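# Move the ring from one towel roll onto the blue roll

## Task

Lift the ring off the rolled towel it sits on and place it so it encircles the blue rolled towel near the roll's midpoint. At the end both towels must rest on the table and remain rolled.

## Robot and tools

Robot: two UR-style six-joint arms, left_arm and right_arm, each ending in a sixteen-motor four-digit hand (index, middle, ring, thumb). right_arm has a right hand and left_arm a mirrored left hand. Bases sit near (+0.043, +0.431, 0) m for left_arm and (+0.042, -0.464, 0) m for right_arm.

Scene frame: origin at table height, halfway between the arms; +z up, +x out across the table, +y toward left_arm. Reported end_effector_position (m), end_effector_quat_wxyz and velocities are in this frame. Printed positions can be off by a few cm, worse when reaching far.

Hand point axes (right hand): +z runs along straight fingers toward the tips, +y points out of the palm face, +x runs across the palm away from the thumb. On the left hand +x points toward the thumb instead. The palm face is at y = -0.062 m; straight fingertips end about 0.139 m beyond knuckles at z = -0.017 m. A rigid mast behind the wrist, on the palm side, can strike objects.

Row layout (used by every tool that moves the robot): exactly 48 numbers, each in [-1, 1], always for both arms. Order: left_arm dx, dy, dz, rx, ry, rz; then 16 left hand motor goals; left current_limit; left speed; then the same 18 for right_arm and its hand.
- dx..rz are offsets, not poses: they count from that arm's Hand target at the start of the action or move, along that Hand target's own axes. 1.0 = 0.6 m of travel or 180 degrees of turn; rx, ry, rz form one rotation vector. All six at 0 re-commands the current Hand target. Repeating an offset moves the arm further.
- The 16 motor numbers are absolute hinge goals, scaled between each hinge's two stops, in this order: index_abd, index_mcp, index_pip, index_dip, middle_abd, middle_mcp, middle_pip, middle_dip, ring_abd, ring_mcp, ring_pip, ring_dip, thumb_cmc, thumb_axl, thumb_mcp, thumb_ipl. Straight values: _abd 0.00, _mcp 0.75, _pip 0.58, _dip 0.70, thumb_cmc 0.71, thumb_axl 0.68, thumb_mcp 0.23, thumb_ipl 0.17. Moving toward -1 curls fingers toward the palm (and swings abd away from the thumb, thumb_cmc round in front of the palm). Zero is a real goal; to keep a hand unchanged, resend its hand_goal, hand_current_limit and hand_speed.
- current_limit maps -1..+1 to 0..550 mA per motor (start +0.4). speed maps to (speed+1)/2 of 8.5 rad/s (start -0.6). Settings persist.

Tools:
- execute_actions(actions, cameras): actions is a list of actions; each action is up to 15 rows, one per 1/30 s step, the last row held to fill 15 steps. Every row counts from the start-of-action Hand target. Each action takes 0.5 s. Images only if actions is empty or cameras asks.
- move(target, speed, blend, stop_force, zero, blocking, cameras): straight-line path toward one row or a list of up to 15 rows; offsets in every row count from the same starting Hand targets. speed in m/s, 0.002 to 3.6 (default 0.25), turn rate up to twice that in rad/s; blend in m rounds corners; stop_force 3 to 120 N ends an arm's path on felt push (not for turning moves, not to leave a contact); zero re-zeros the sensor first; blocking=false returns after 0.5 s (not with stop_force). Paths don't avoid obstacles; avoid routing close to an arm's own base. Capped at 10 s. Result adds a move: line, e.g. done, off_target, moving, held, fault, plus limits=paced (pose clipped) or limits=held (steps withheld).
- wait(seconds 0 to 10), stop() to brake a running move, zoom_image(camera, region [x0,y0,x1,y1] ≤504 px each way) on cam_high, cam_low, cam_roll_left, cam_roll_right, cam_left_wrist, cam_right_wrist, zero_wrist_force(arm), read_manual (licence text only), finished_scene (irreversible).

Results: Hand target is the last commanded pose after clipping; the hand may rest short of it, so send the gap as a new offset. Orientation commands are clipped to 32 degrees from measured per step. Joint velocities may read "within noise". Hand lines list per motor in the order above: hand_goal, hand_measured, hand_current_ma, hand_state (moving, goal, blocked, overload). Wrist force/torque are in the end effector's axes, with a third line showing the peak since last shown. Joint torques include the arm's own weight.

Avoid: objects leaving the table; dropping or releasing the ring while moving; fast or deep pushes into contact (arms are stiff; external force near 150 N or wrist torque near 25.4 N m stops the arm for 10 s); any hit between the two arms or one hand gripping the other; hard hits on fixed things, which fail the scene. A motor above 495 mA for 5 s shuts down for 10 s. Long holding or stretching heats motors; MOTOR HOT appears at 70 °C and brakes engage at 85 °C. After a HAND FAULT line, the remaining robot calls of that reply are skipped. Loose objects may occasionally be nudged by outside pushes.

Each tool is called after "Request:" as name([rows], argument=value, ...), one row to a line, values as JSON.

## Session

Request:
execute_actions(actions=[])

Scene clock: 0.00 s.
left_arm: end_effector_position=(+0.6591, +0.7344, +0.3951) hand_goal=(+0.000, +0.754, +0.576, +0.696, +0.000, +0.754, +0.576, +0.696, +0.000, +0.754, +0.576, +0.696, +0.714, +0.678, +0.226, +0.168) hand_measured=(+0.000, +0.754, +0.576, +0.696, +0.000, +0.754, +0.576, +0.696, +0.000, +0.754, +0.576, +0.696, +0.714, +0.678, +0.226, +0.168) hand_current_ma=(+0, +0, +0, +0, +0, +0, +0, +0, +0, +0, +0, +0, +0, +0, +0, +0) hand_state=(goal, goal, goal, goal, goal, goal, goal, goal, goal, goal, goal, goal, goal, goal, goal, goal) hand_current_limit=0.40 hand_speed=-0.60 end_effector_quat_wxyz=(+0.144, +0.006, +0.951, +0.275) | right_arm: end_effector_position=(+0.6169, -0.4815, +0.1719) hand_goal=(+0.000, +0.754, +0.576, +0.696, +0.000, +0.754, +0.576, +0.696, +0.000, +0.754, +0.576, +0.696, +0.714, +0.678, +0.226, +0.168) hand_measured=(+0.000, +0.754, +0.576, +0.696, +0.000, +0.754, +0.576, +0.696, +0.000, +0.754, +0.576, +0.696, +0.714, +0.678, +0.226, +0.168) hand_current_ma=(+0, +0, +0, +0, +0, +0, +0, +0, +0, +0, +0, +0, +0, +0, +0, +0) hand_state=(goal, goal, goal, goal, goal, goal, goal, goal, goal, goal, goal, goal, goal, goal, goal, goal) hand_current_limit=0.40 hand_speed=-0.60 end_effector_quat_wxyz=(+0.165, -0.431, +0.811, -0.359)
Joint positions: left_arm=[3.609 -1.821 -1.531 -0.84 1.944 -1.043] | right_arm=[-0.235 -1.358 2.064 -3.04 -1.886 3.398]
Joint velocities: within noise
Joint torques (N m): no reading
Wrist force (N): no reading
Wrist torque (N m): no reading
Wrist force, peak (N): no reading
Hand target: left_arm +0.6591, +0.7344, +0.3951; +0.144, +0.006, +0.951, +0.275 | right_arm +0.6169, -0.4815, +0.1719; +0.165, -0.431, +0.811, -0.359

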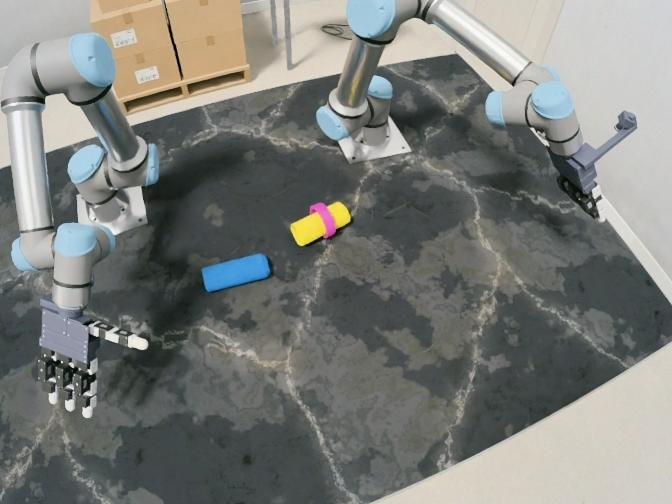

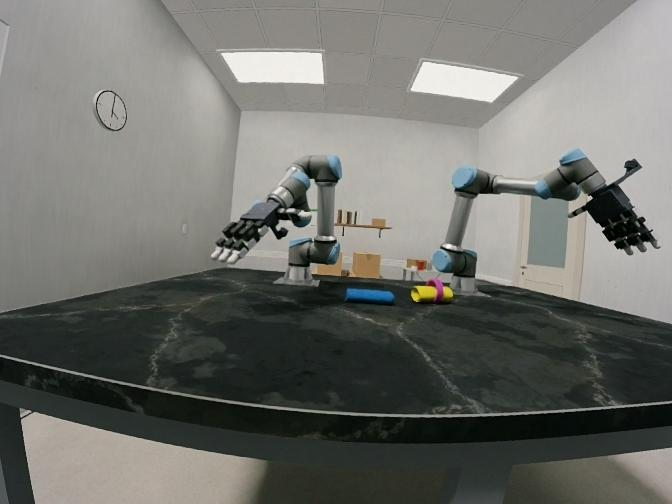

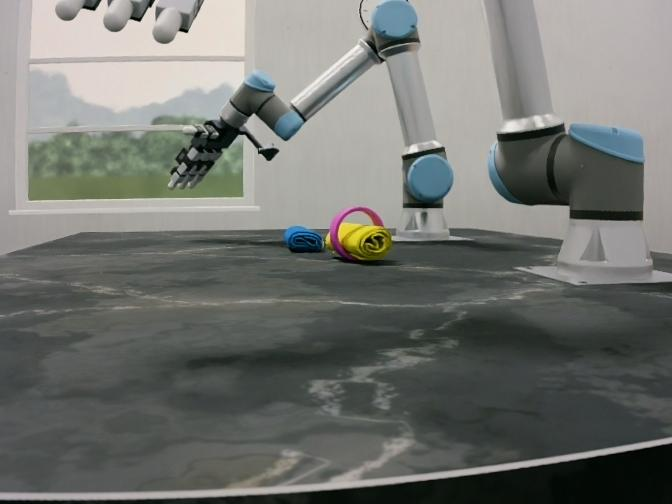

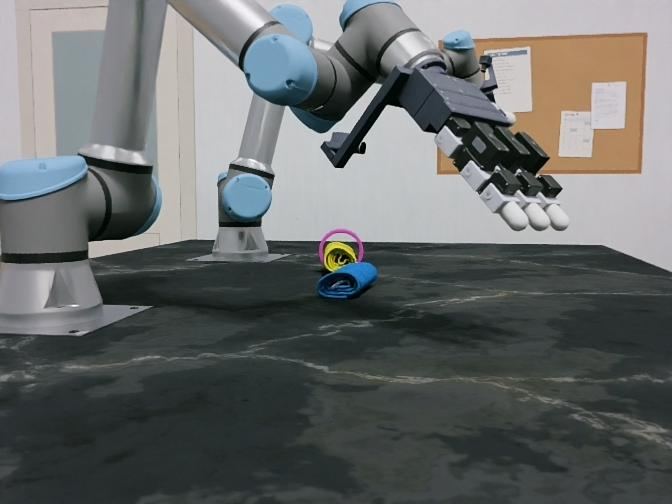

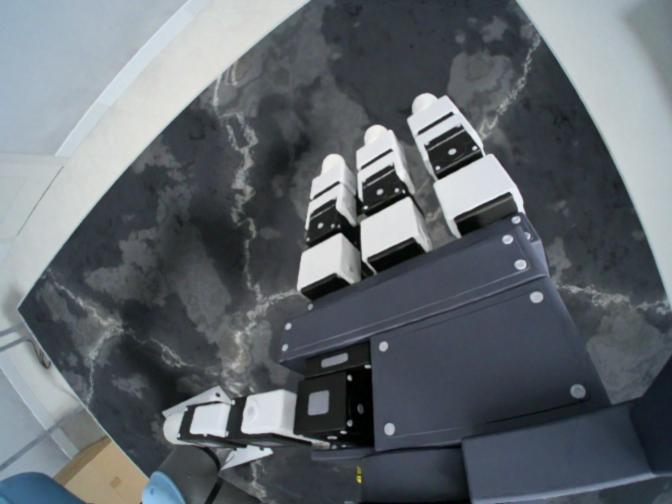

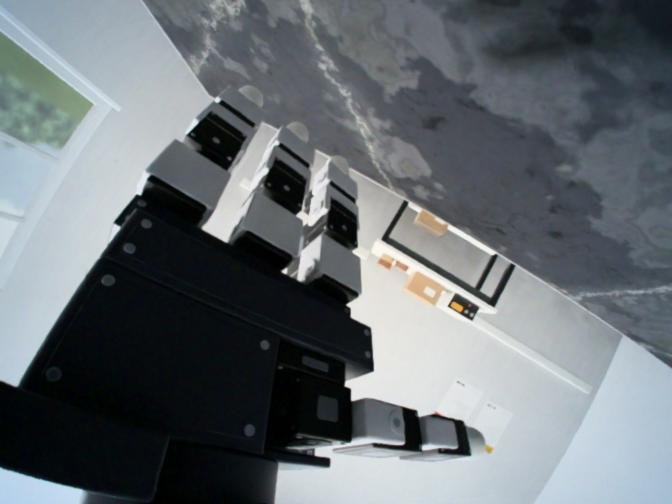

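Request:
zoom_image(camera="cam_high", region=[190, 180, 370, 315])

Request:
zoom_image(camera="cam_roll_left", region=[260, 190, 420, 280])

Request:
zoom_image(camera="cam_roll_right", region=[280, 210, 420, 320])

Request:
zoom_image(camera="cam_low", region=[320, 250, 500, 340])

Scaled by 2.800 from the camera's 672x504 image, which has a finer 960x720 frame.

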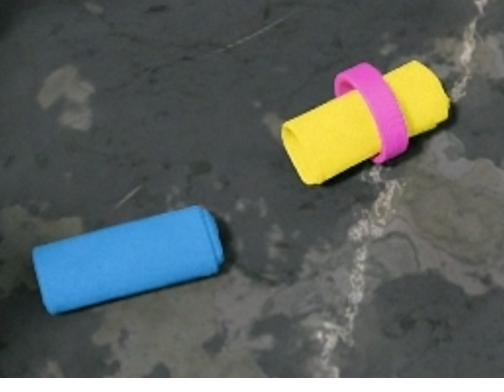

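Scaled by 3.150 from the camera's 672x504 image, which has a finer 960x720 frame.

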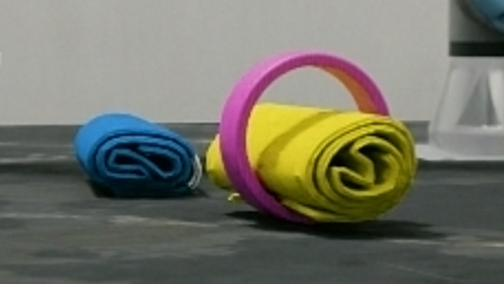

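Scaled by 3.600 from the camera's 672x504 image, which has a finer 960x720 frame.

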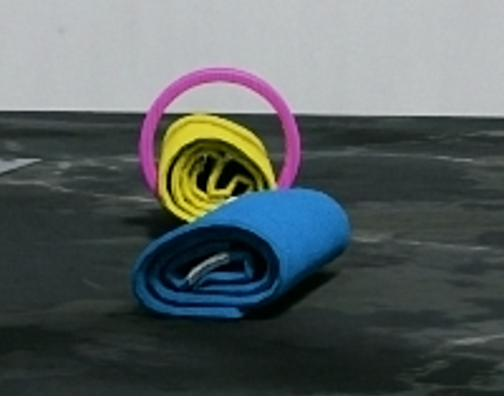

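Scaled by 2.800 from the camera's 672x504 image, which has a finer 960x720 frame.

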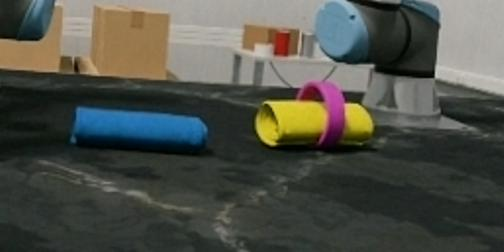

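Request:
move(target=[-0.1033,-0.5872,-0.254,0.685,0.166,0.0845, 0,0.479,-0.153,0.696, 0,0.479,-0.153,0.696, 0,-0.479,-0.737,0.696, -0.671,0.677,0.112,0.168, 0.4,-0.6, -0.3033,0.2915,-0.635,0.1574,-0.1783,-0.0849, 0,0.479,-0.153,0.696, 0,0.479,-0.153,0.696, 0,0.753,0.139,0.696, -0.671,0.677,0.112,0.168, 0.4,-0.6], cameras=["all"], speed=0.25)

Scene clock: 395.63 s.
left_arm: end_effector_position=(+0.6985, +0.3500, +0.3495) hand_goal=(+0.000, +0.480, -0.152, +0.696, +0.000, +0.480, -0.152, +0.696, +0.000, -0.478, -0.736, +0.696, -0.670, +0.678, +0.112, +0.168) hand_measured=(+0.000, +0.474, -0.150, +0.696, +0.000, +0.474, -0.150, +0.696, +0.000, -0.472, -0.734, +0.696, -0.666, +0.678, +0.110, +0.168) hand_current_ma=(+0, -14, +4, +0, +0, -16, +3, +0, +0, +18, +7, +0, +8, -2, -4, -1) hand_state=(goal, goal, goal, goal, goal, goal, goal, goal, goal, goal, goal, goal, goal, goal, goal, goal) hand_current_limit=0.40 hand_speed=-0.60 end_effector_quat_wxyz=(-0.072, +0.135, +0.732, -0.664) | right_arm: end_effector_position=(+0.3999, -0.1001, +0.2994) hand_goal=(+0.000, +0.480, -0.152, +0.696, +0.000, +0.480, -0.152, +0.696, +0.000, +0.754, +0.140, +0.696, -0.670, +0.678, +0.112, +0.168) hand_measured=(+0.000, +0.476, -0.150, +0.696, +0.000, +0.476, -0.150, +0.696, +0.000, +0.748, +0.140, +0.696, -0.666, +0.678, +0.112, +0.168) hand_current_ma=(+0, -20, +10, +0, +0, -19, +9, +0, +0, -33, +3, +0, +14, -4, -4, -2) hand_state=(goal, goal, goal, goal, goal, goal, goal, goal, goal, goal, goal, goal, goal, goal, goal, goal) hand_current_limit=0.40 hand_speed=-0.60 end_effector_quat_wxyz=(-0.431, +0.561, -0.561, +0.431)
Joint positions: left_arm=[3.542 -2.619 -0.035 -3.449 0.646 -0.07] | right_arm=[0.752 -1.555 2.214 -3.442 -2.314 3.389]
Joint torques (N m): left_arm=[7.99 49.15 30 -2.31 -1.77 1.6] | right_arm=[12.28 -13.42 -27.9 -4.47 -2.55 -2.37]
Wrist force (N): left_arm=[0.1 -0.2 -1.1] | right_arm=[-0.6 -0.5 1.2]
Wrist torque (N m): left_arm=[0.05 0.04 -0.07] | right_arm=[-0.10 0.13 0.07]
Wrist force, peak (N): left_arm=[0.1 -0.5 -1.3] | right_arm=[-1.5 -0.7 1.1]
Hand target: left_arm +0.7000, +0.3503, +0.3503; -0.171, +0.171, +0.686, -0.686 | right_arm +0.3999, -0.1001, +0.2994; -0.431, +0.561, -0.561, +0.431
Off the commanded pose: left_arm 0.002 m, 13 deg | right_arm 0.000 m, 0 deg.
elbow stopped short (left arm): the move would have taken joint 3 (elbow) straighter than the controller allows.
move: off_target (left_arm)

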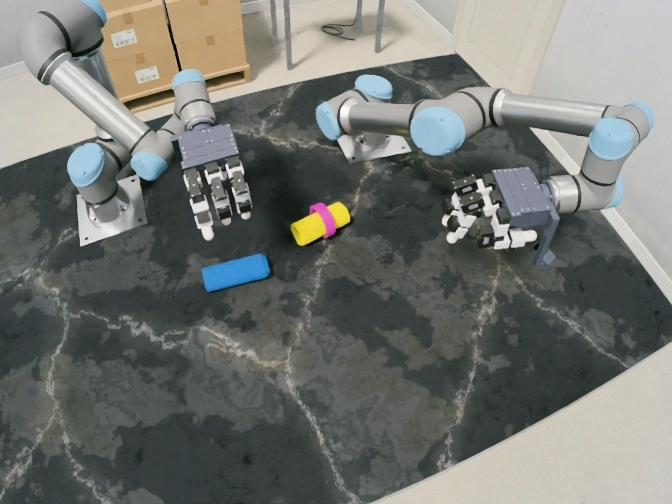

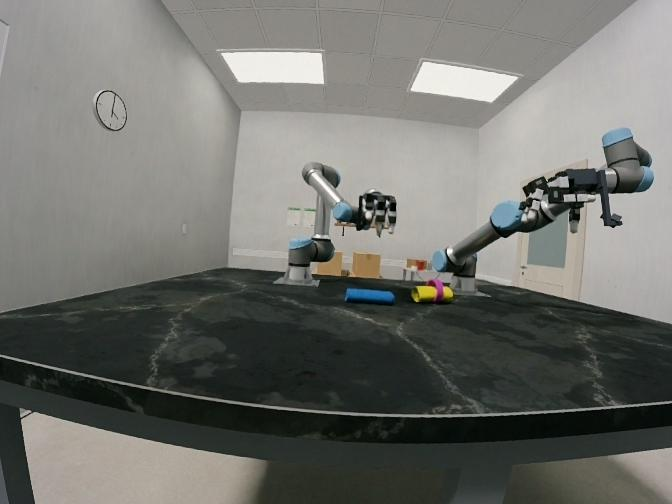

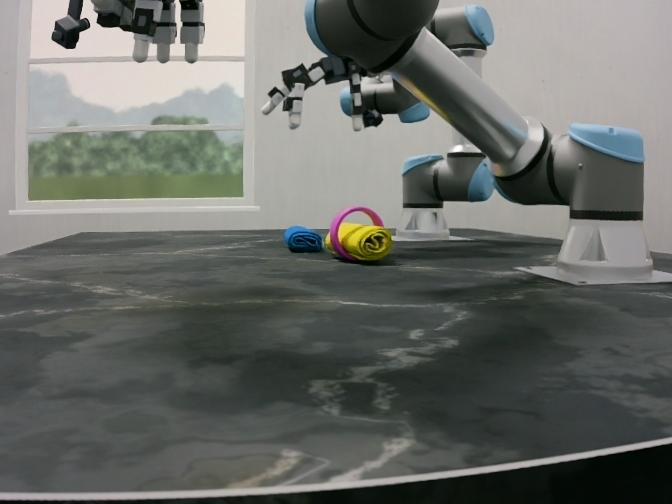

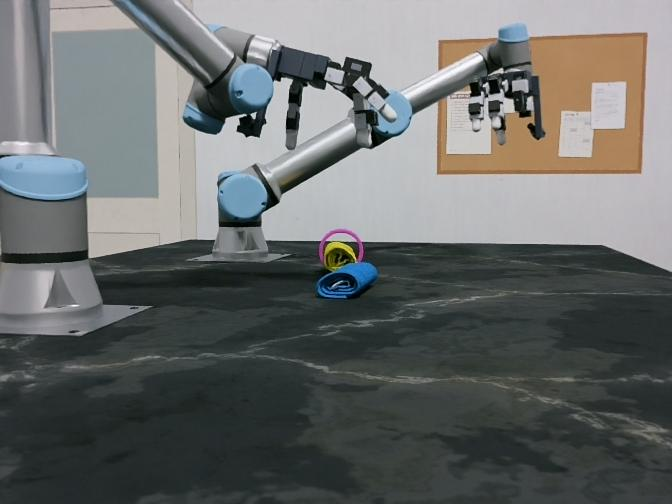

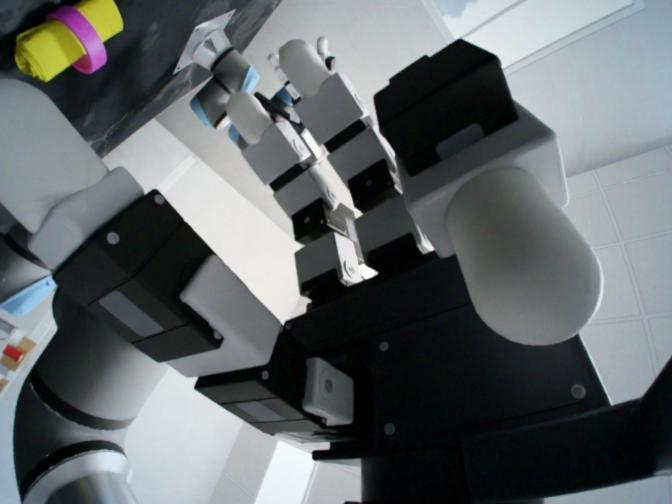

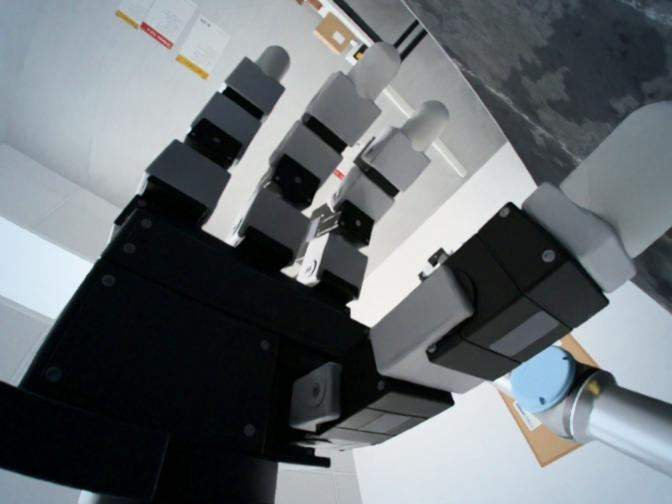

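Request:
move(target=[0.03,0.0833,0.299,0,0,0, 0,0.48,-0.152,0.696, 0,0.48,-0.152,0.696, 0,-0.478,-0.736,0.696, -0.671,0.677,0.112,0.168, 0.4,-0.6, -0.27,0.234,0.0283,0,-0.0429,-0.0115, 0,0.48,-0.152,0.696, 0,0.48,-0.152,0.696, 0,0.754,0.14,0.696, -0.671,0.677,0.112,0.168, 0.4,-0.6], cameras=["all"], speed=0.2)

Scene clock: 412.70 s.
left_arm: end_effector_position=(+0.6038, +0.2063, +0.3023) hand_goal=(+0.000, +0.480, -0.152, +0.696, +0.000, +0.480, -0.152, +0.696, +0.000, -0.478, -0.736, +0.696, -0.670, +0.678, +0.112, +0.168) hand_measured=(+0.000, +0.474, -0.150, +0.696, +0.000, +0.474, -0.150, +0.696, +0.000, -0.474, -0.734, +0.696, -0.666, +0.678, +0.110, +0.168) hand_current_ma=(+0, -15, +3, +0, +0, -18, +3, +0, +0, +13, +7, +0, +8, -2, -3, -1) hand_state=(goal, goal, goal, goal, goal, goal, goal, goal, goal, goal, goal, goal, goal, goal, goal, goal) hand_current_limit=0.40 hand_speed=-0.60 end_effector_quat_wxyz=(-0.167, +0.170, +0.688, -0.685) | right_arm: end_effector_position=(+0.3829, +0.0268, +0.1893) hand_goal=(+0.000, +0.480, -0.152, +0.696, +0.000, +0.480, -0.152, +0.696, +0.000, +0.754, +0.140, +0.696, -0.670, +0.678, +0.112, +0.168) hand_measured=(+0.000, +0.474, -0.150, +0.696, +0.000, +0.474, -0.150, +0.696, +0.000, +0.744, +0.140, +0.696, -0.666, +0.678, +0.112, +0.168) hand_current_ma=(+0, -30, +10, +0, +0, -28, +8, +0, +0, -48, +1, +0, +14, -4, -4, -2) hand_state=(goal, goal, goal, goal, goal, goal, goal, goal, goal, goal, goal, goal, goal, goal, goal, goal) hand_current_limit=0.40 hand_speed=-0.60 end_effector_quat_wxyz=(-0.454, +0.591, -0.529, +0.406)
Joint positions: left_arm=[3.343 -2.296 -0.826 -3.153 0.63 -0.003] | right_arm=[0.945 -1.149 2.068 -3.672 -2.39 3.433]
Joint torques (N m): left_arm=[-10.85 55.24 7.26 0.93 -1.53 1.58] | right_arm=[-13.92 -41.75 -5.15 0.01 1.17 -2.28]
Wrist force (N): left_arm=[0.1 0.0 -1.4] | right_arm=[-0.6 -0.8 1.1]
Wrist torque (N m): left_arm=[0.08 0.02 -0.07] | right_arm=[-0.14 0.11 0.03]
Wrist force, peak (N): left_arm=[0.2 -0.4 -2.3] | right_arm=[-4.0 6.2 3.3]
Hand target: left_arm +0.6038, +0.2062, +0.3023; -0.167, +0.170, +0.688, -0.685 (not the last commanded pose) | right_arm +0.3829, +0.0268, +0.1893; -0.454, +0.591, -0.529, +0.406 (not the last commanded pose)
Off the commanded pose: left_arm 0.007 m, 1 deg | right_arm 0.046 m, 2 deg.
move: held (right_arm; a check stopped the path), off_target (left_arm; braked when a check withheld steps of right_arm); limits=held
pose unreachable (right arm): on one or more control steps of this call, first in action 0 (counted from 0), this arm could not follow its commanded pose, so it was not sent that pose on those steps. It may still have moved: this result reports where it is.
cause: moving toward the commanded pose would bring two parts of the arm too close to each other (joints 4 (wrist 1) to 6 (wrist 3) lie between them).

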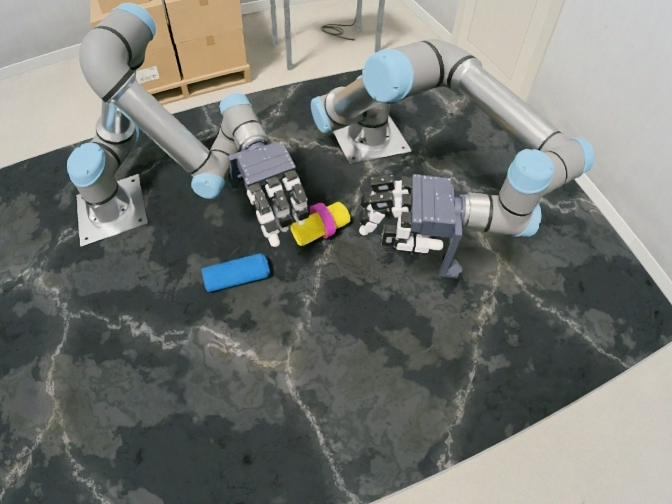

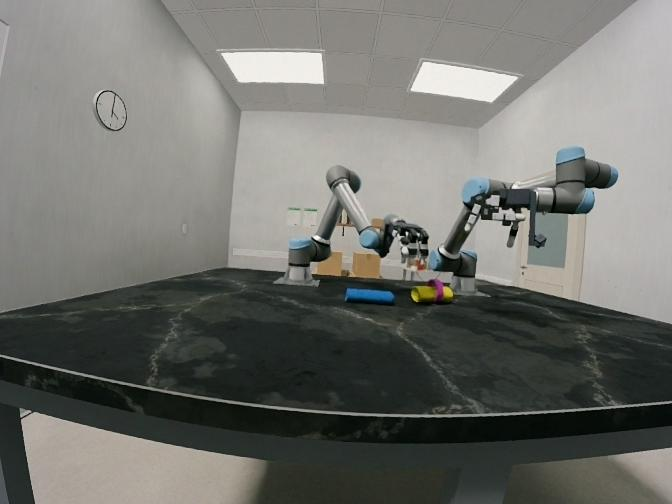

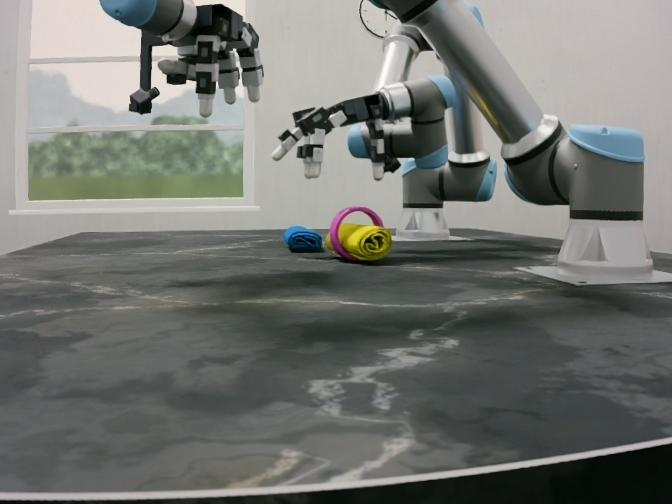

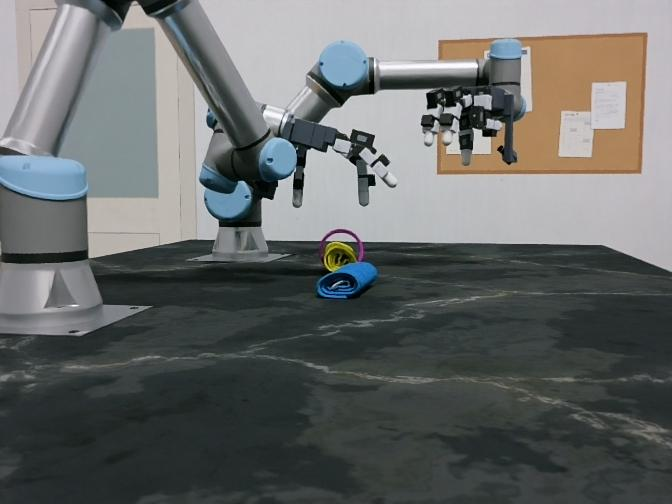

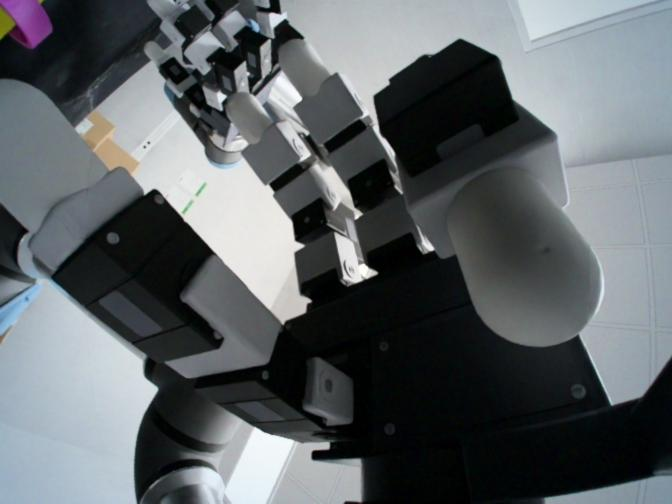

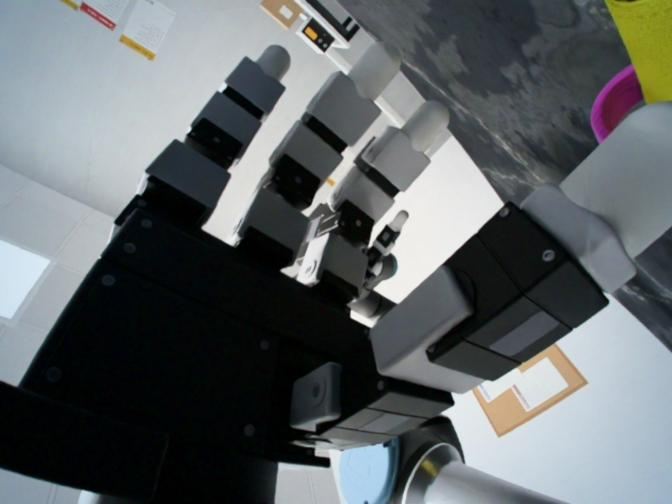

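Request:
move(target=[0,0,0,0,0,0, 0.15,0.754,0.577,0.696, 0,1,-0.81,0.072, -0.15,0.754,0.577,0.696, 0.714,0.677,0.226,0.168, 0.4,-0.6, 0.1033,-0.0343,-0.0702,-0.1936,-0.4126,-0.3165, 0.13,0.754,0.577,0.696, 0,1,-0.81,0.696, -0.13,0.754,0.577,0.696, 0.714,0.677,0.226,0.168, 0.4,-0.6], cameras=["all"], speed=0.3)

Scene clock: 531.00 s.
left_arm: end_effector_position=(+0.6038, +0.2062, +0.3023) hand_goal=(+0.150, +0.754, +0.578, +0.696, +0.000, +1.000, -0.810, +0.072, -0.150, +0.754, +0.578, +0.696, +0.714, +0.678, +0.226, +0.168) hand_measured=(+0.146, +0.734, +0.570, +0.696, +0.000, +0.980, -0.808, +0.076, -0.146, +0.734, +0.570, +0.696, +0.692, +0.678, +0.224, +0.168) hand_current_ma=(-6, -68, -22, +0, +0, -64, +4, +7, +7, -70, -21, +0, -70, -2, -5, -1) hand_state=(goal, blocked, goal, goal, goal, goal, goal, goal, goal, blocked, goal, goal, blocked, goal, goal, goal) hand_current_limit=0.40 hand_speed=-0.60 end_effector_quat_wxyz=(-0.167, +0.170, +0.688, -0.685) | right_arm: end_effector_position=(+0.3547, -0.0387, +0.2200) hand_goal=(+0.130, +0.754, +0.578, +0.696, +0.000, +1.000, -0.810, +0.696, -0.130, +0.754, +0.578, +0.696, +0.714, +0.678, +0.226, +0.168) hand_measured=(+0.128, +0.742, +0.572, +0.696, +0.000, +0.990, -0.808, +0.696, -0.126, +0.744, +0.572, +0.696, +0.702, +0.678, +0.222, +0.168) hand_current_ma=(-9, -64, -28, +0, +0, -49, +11, +0, +14, -48, -28, +0, -59, -4, -25, -2) hand_state=(goal, goal, goal, goal, goal, goal, goal, goal, goal, goal, goal, goal, goal, goal, goal, goal) hand_current_limit=0.40 hand_speed=-0.60 end_effector_quat_wxyz=(-0.258, +0.963, +0.068, -0.018)
Joint positions: left_arm=[3.343 -2.296 -0.826 -3.153 0.63 -0.003] | right_arm=[0.565 -1.479 1.868 -2.205 -1.103 2.078]
Joint torques (N m): left_arm=[-9.92 53.92 7.02 -1.7 0.16 0.98] | right_arm=[13.43 -20.06 -31.81 -0.47 2.37 -2.82]
Wrist force (N): left_arm=[0.1 -0.1 -1.3] | right_arm=[-0.1 0.3 -0.6]
Wrist torque (N m): left_arm=[0.01 0.02 0.00] | right_arm=[0.06 -0.04 0.04]
Wrist force, peak (N): left_arm=[0.0 -0.3 -1.6] | right_arm=[-0.8 -1.1 1.4]
Hand target: left_arm +0.6038, +0.2062, +0.3023; -0.167, +0.170, +0.688, -0.685 | right_arm +0.3547, -0.0387, +0.2200; -0.258, +0.963, +0.068, -0.018
Off the commanded pose: left_arm 0.000 m, 0 deg | right_arm 0.000 m, 0 deg.
move: done

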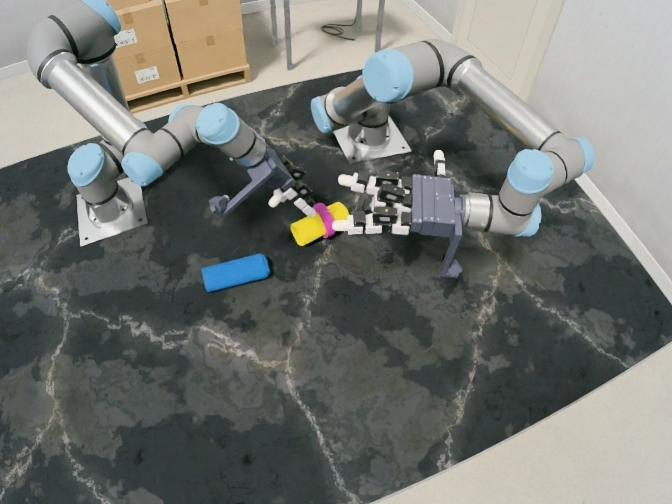

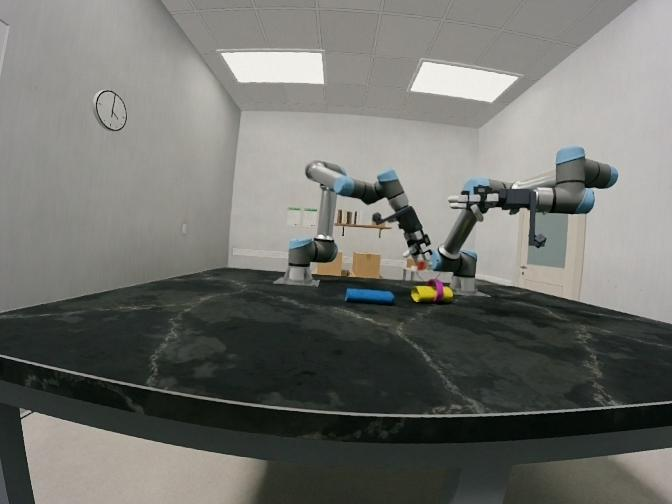

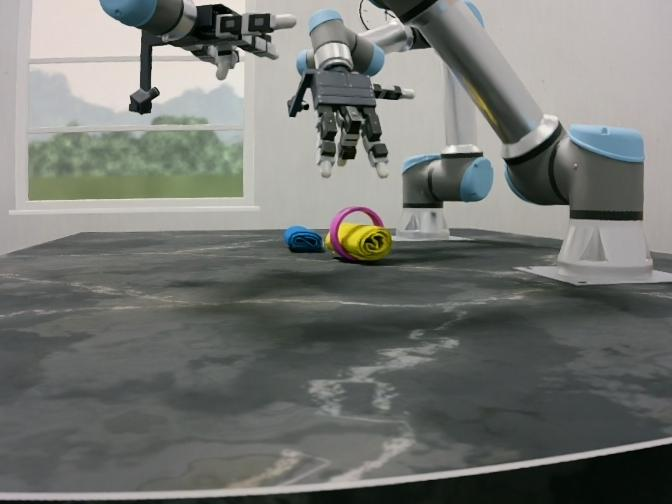

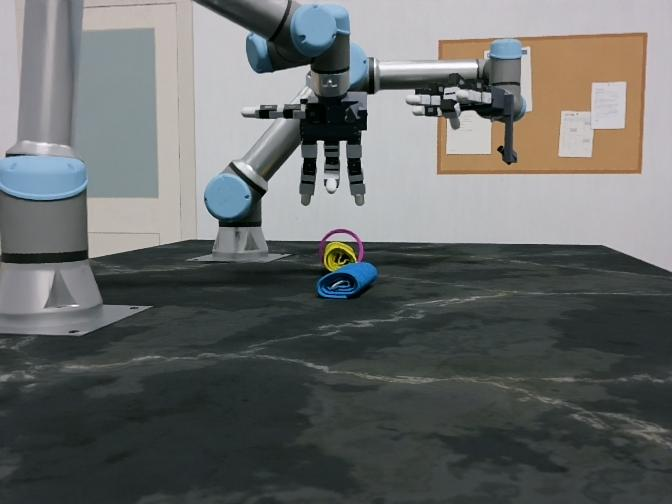

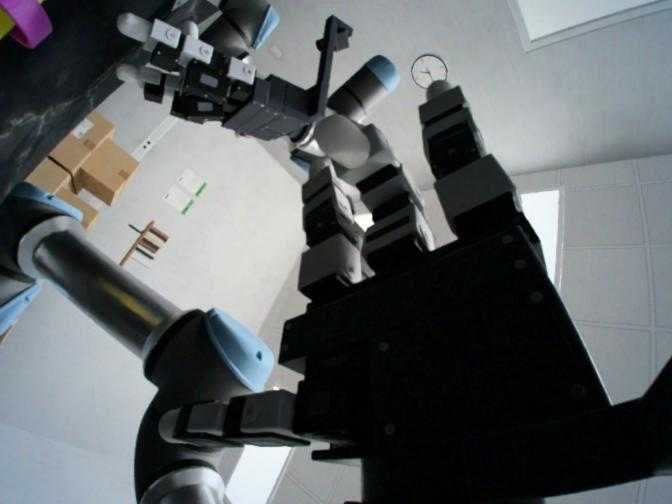

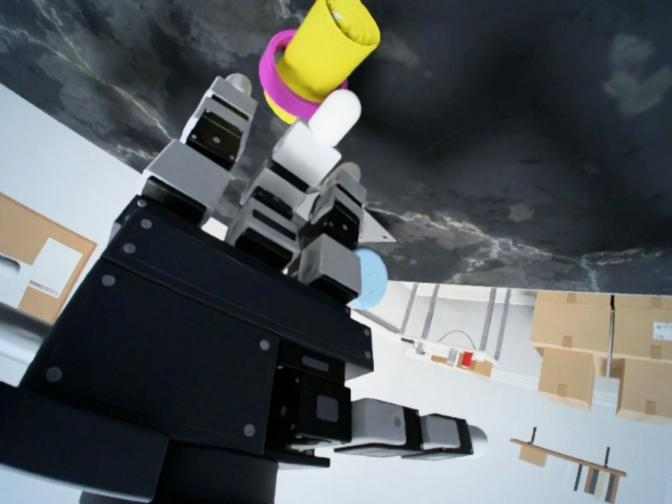

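Request:
zoom_image(camera="cam_right_wrist", region=[150, 0, 450, 220])

Request:
zoom_image(camera="cam_roll_right", region=[240, 110, 440, 310])

Request:
zoom_image(camera="cam_high", region=[200, 100, 380, 300])

Scaled by 1.680 from the camera's 672x504 image, which has a finer 960x720 frame.

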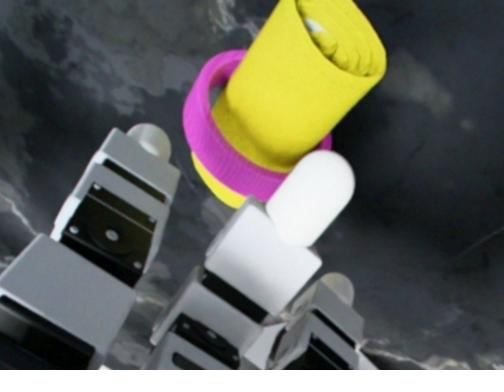

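Scaled by 2.520 from the camera's 672x504 image, which has a finer 960x720 frame.

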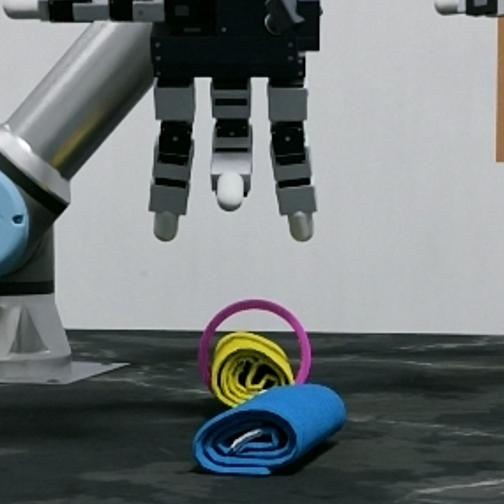

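Scaled by 2.520 from the camera's 672x504 image, which has a finer 960x720 frame.

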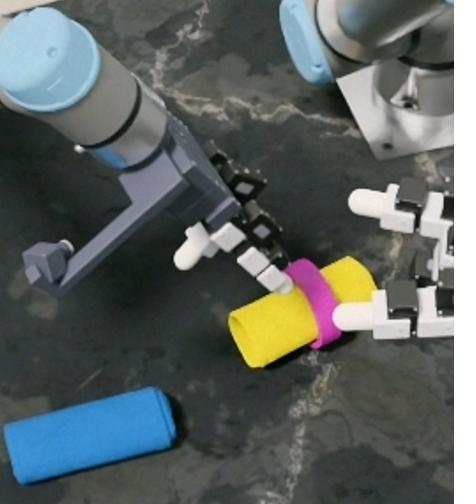

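Request:
move(target=[0.4523,0.0017,0.1364,-0.321,-0.1783,-0.1047, 0.24,0.754,0.577,0.696, 0,1,-0.81,0.072, -0.24,0.754,0.577,0.696, 0.714,0.677,0.226,0.168, 0.4,-0.6, 0.0233,0.0505,0.0863,0,0,0, 0.2,0.754,0.577,0.696, 0,1,-0.81,0.696, -0.2,0.754,0.577,0.696, 0.714,0.677,0.226,0.168, 0.4,-0.6], cameras=["all"], speed=0.3)

Request:
zoom_image(camera="cam_high", region=[200, 100, 450, 300])

Request:
zoom_image(camera="cam_right_wrist", region=[150, 0, 450, 220])

Request:
zoom_image(camera="cam_left_wrist", region=[100, 0, 500, 300])

Request:
zoom_image(camera="cam_roll_right", region=[240, 110, 440, 310])

Request:
zoom_image(camera="cam_roll_left", region=[240, 110, 440, 310])

Scene clock: 571.70 s.
left_arm: end_effector_position=(+0.3254, +0.2593, +0.3000) hand_goal=(+0.240, +0.754, +0.578, +0.696, +0.000, +1.000, -0.810, +0.072, -0.240, +0.754, +0.578, +0.696, +0.714, +0.678, +0.226, +0.168) hand_measured=(+0.236, +0.740, +0.572, +0.696, +0.000, +0.988, -0.808, +0.076, -0.236, +0.740, +0.572, +0.696, +0.702, +0.678, +0.224, +0.168) hand_current_ma=(-7, -42, -15, +0, +0, -40, +4, +7, +7, -44, -15, +0, -38, -2, -5, -1) hand_state=(goal, goal, goal, goal, goal, goal, goal, goal, goal, goal, goal, goal, goal, goal, goal, goal) hand_current_limit=0.40 hand_speed=-0.60 end_effector_quat_wxyz=(+0.018, -0.068, +0.964, -0.258) | right_arm: end_effector_position=(+0.3686, -0.0371, +0.1600) hand_goal=(+0.200, +0.754, +0.578, +0.696, +0.000, +1.000, -0.810, +0.696, -0.200, +0.754, +0.578, +0.696, +0.714, +0.678, +0.226, +0.168) hand_measured=(+0.196, +0.742, +0.572, +0.696, +0.000, +0.990, -0.808, +0.696, -0.194, +0.744, +0.572, +0.696, +0.702, +0.678, +0.222, +0.168) hand_current_ma=(-16, -62, -28, +0, +0, -48, +11, +0, +20, -48, -27, +0, -58, -4, -25, -2) hand_state=(goal, goal, goal, goal, goal, goal, goal, goal, goal, goal, goal, goal, goal, goal, goal, goal) hand_current_limit=0.40 hand_speed=-0.60 end_effector_quat_wxyz=(-0.258, +0.963, +0.068, -0.018)
Joint positions: left_arm=[3.213 -1.095 -2.061 -1.486 1.051 -1.711] | right_arm=[0.552 -1.389 1.932 -2.353 -1.1 2.065]
Joint torques (N m): left_arm=[-10.25 10.41 11.28 4.31 0.91 -1.72] | right_arm=[-13.99 -22.44 -11.71 -5.12 2.63 -2.11]
Wrist force (N): left_arm=[-0.4 0.0 0.5] | right_arm=[-0.4 0.5 -0.9]
Wrist torque (N m): left_arm=[-0.15 0.13 0.06] | right_arm=[0.12 0.03 0.00]
Wrist force, peak (N): left_arm=[-0.8 0.4 -2.1] | right_arm=[0.1 0.9 -1.0]
Hand target: left_arm +0.3254, +0.2593, +0.3000; +0.018, -0.068, +0.964, -0.258 | right_arm +0.3686, -0.0371, +0.1600; -0.258, +0.963, +0.068, -0.018
Off the commanded pose: left_arm 0.000 m, 0 deg | right_arm 0.000 m, 0 deg.
move: done

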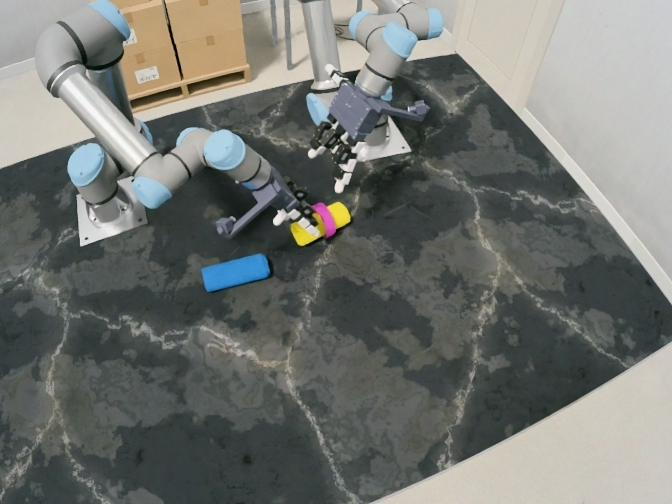

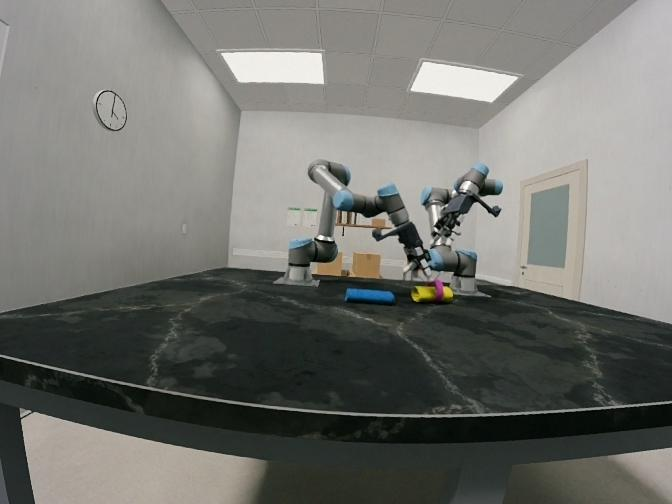

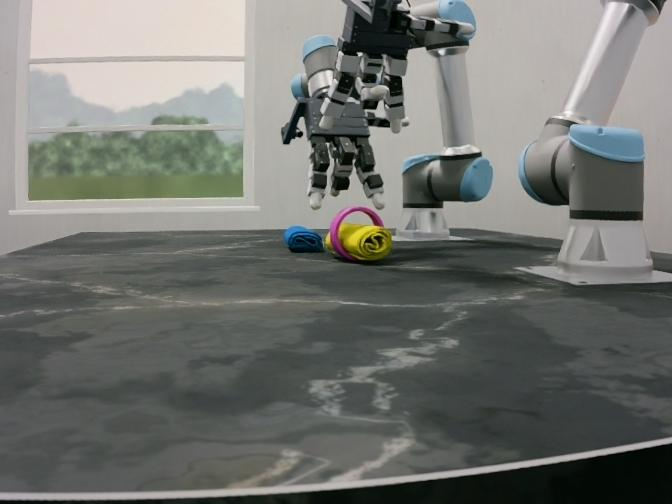

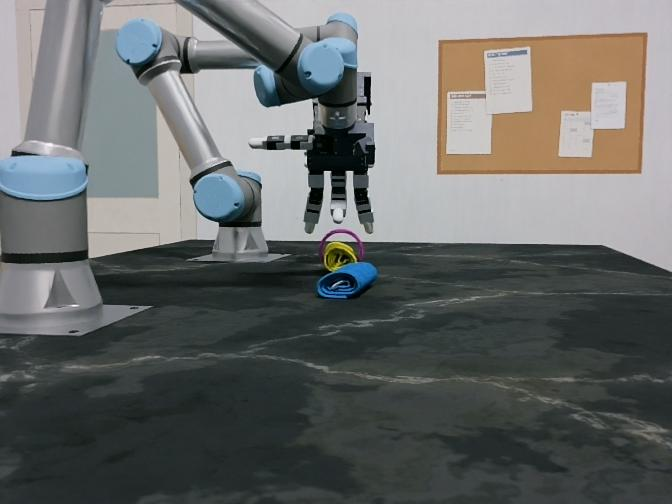

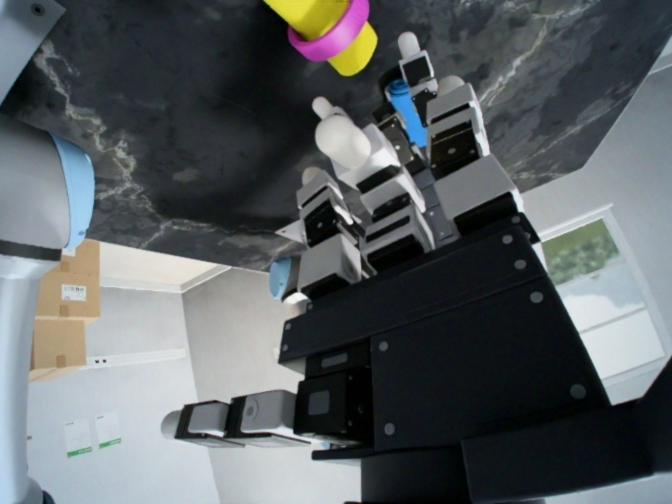

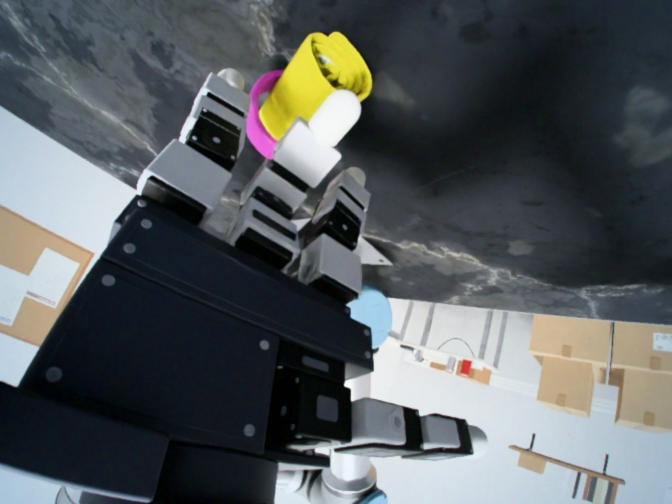

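Scaled by 2.016 from the camera's 672x504 image, which has a finer 960x720 frame.

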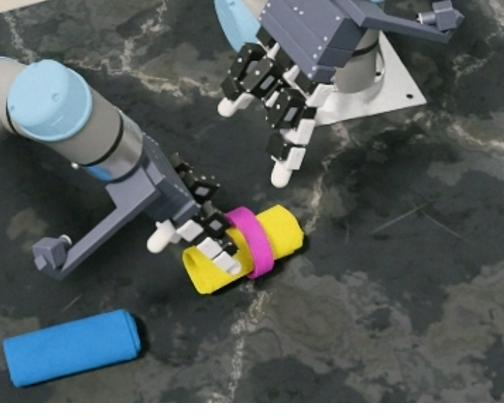

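Scaled by 1.680 from the camera's 672x504 image, which has a finer 960x720 frame.

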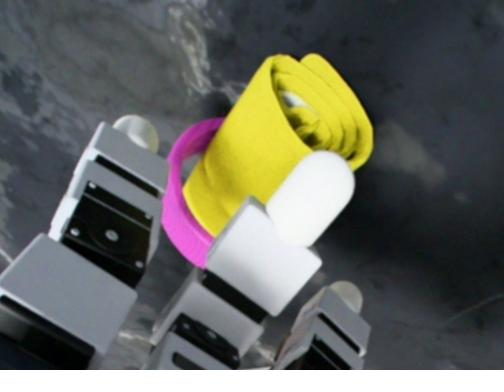

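Scaled by 1.260 from the camera's 672x504 image, which has a finer 960x720 frame.

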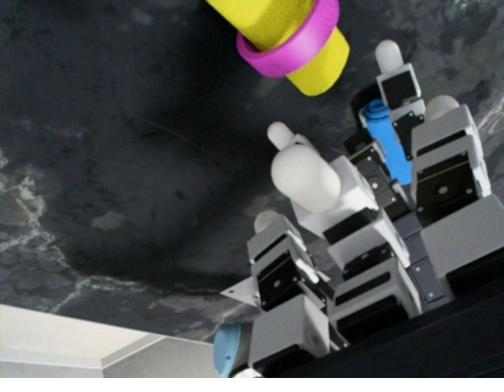

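Scaled by 2.520 from the camera's 672x504 image, which has a finer 960x720 frame.

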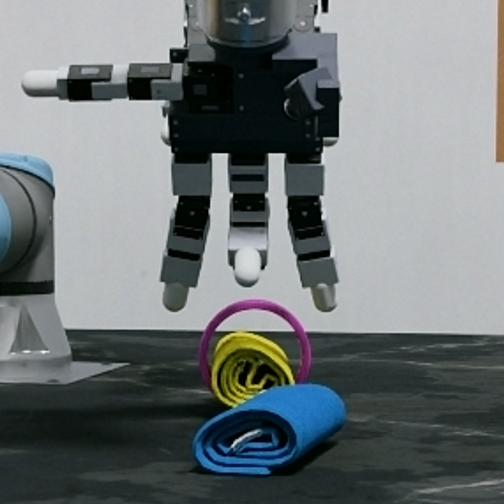

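Scaled by 2.520 from the camera's 672x504 image, which has a finer 960x720 frame.

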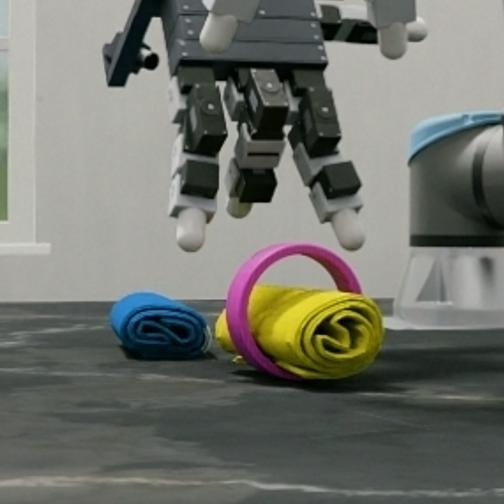

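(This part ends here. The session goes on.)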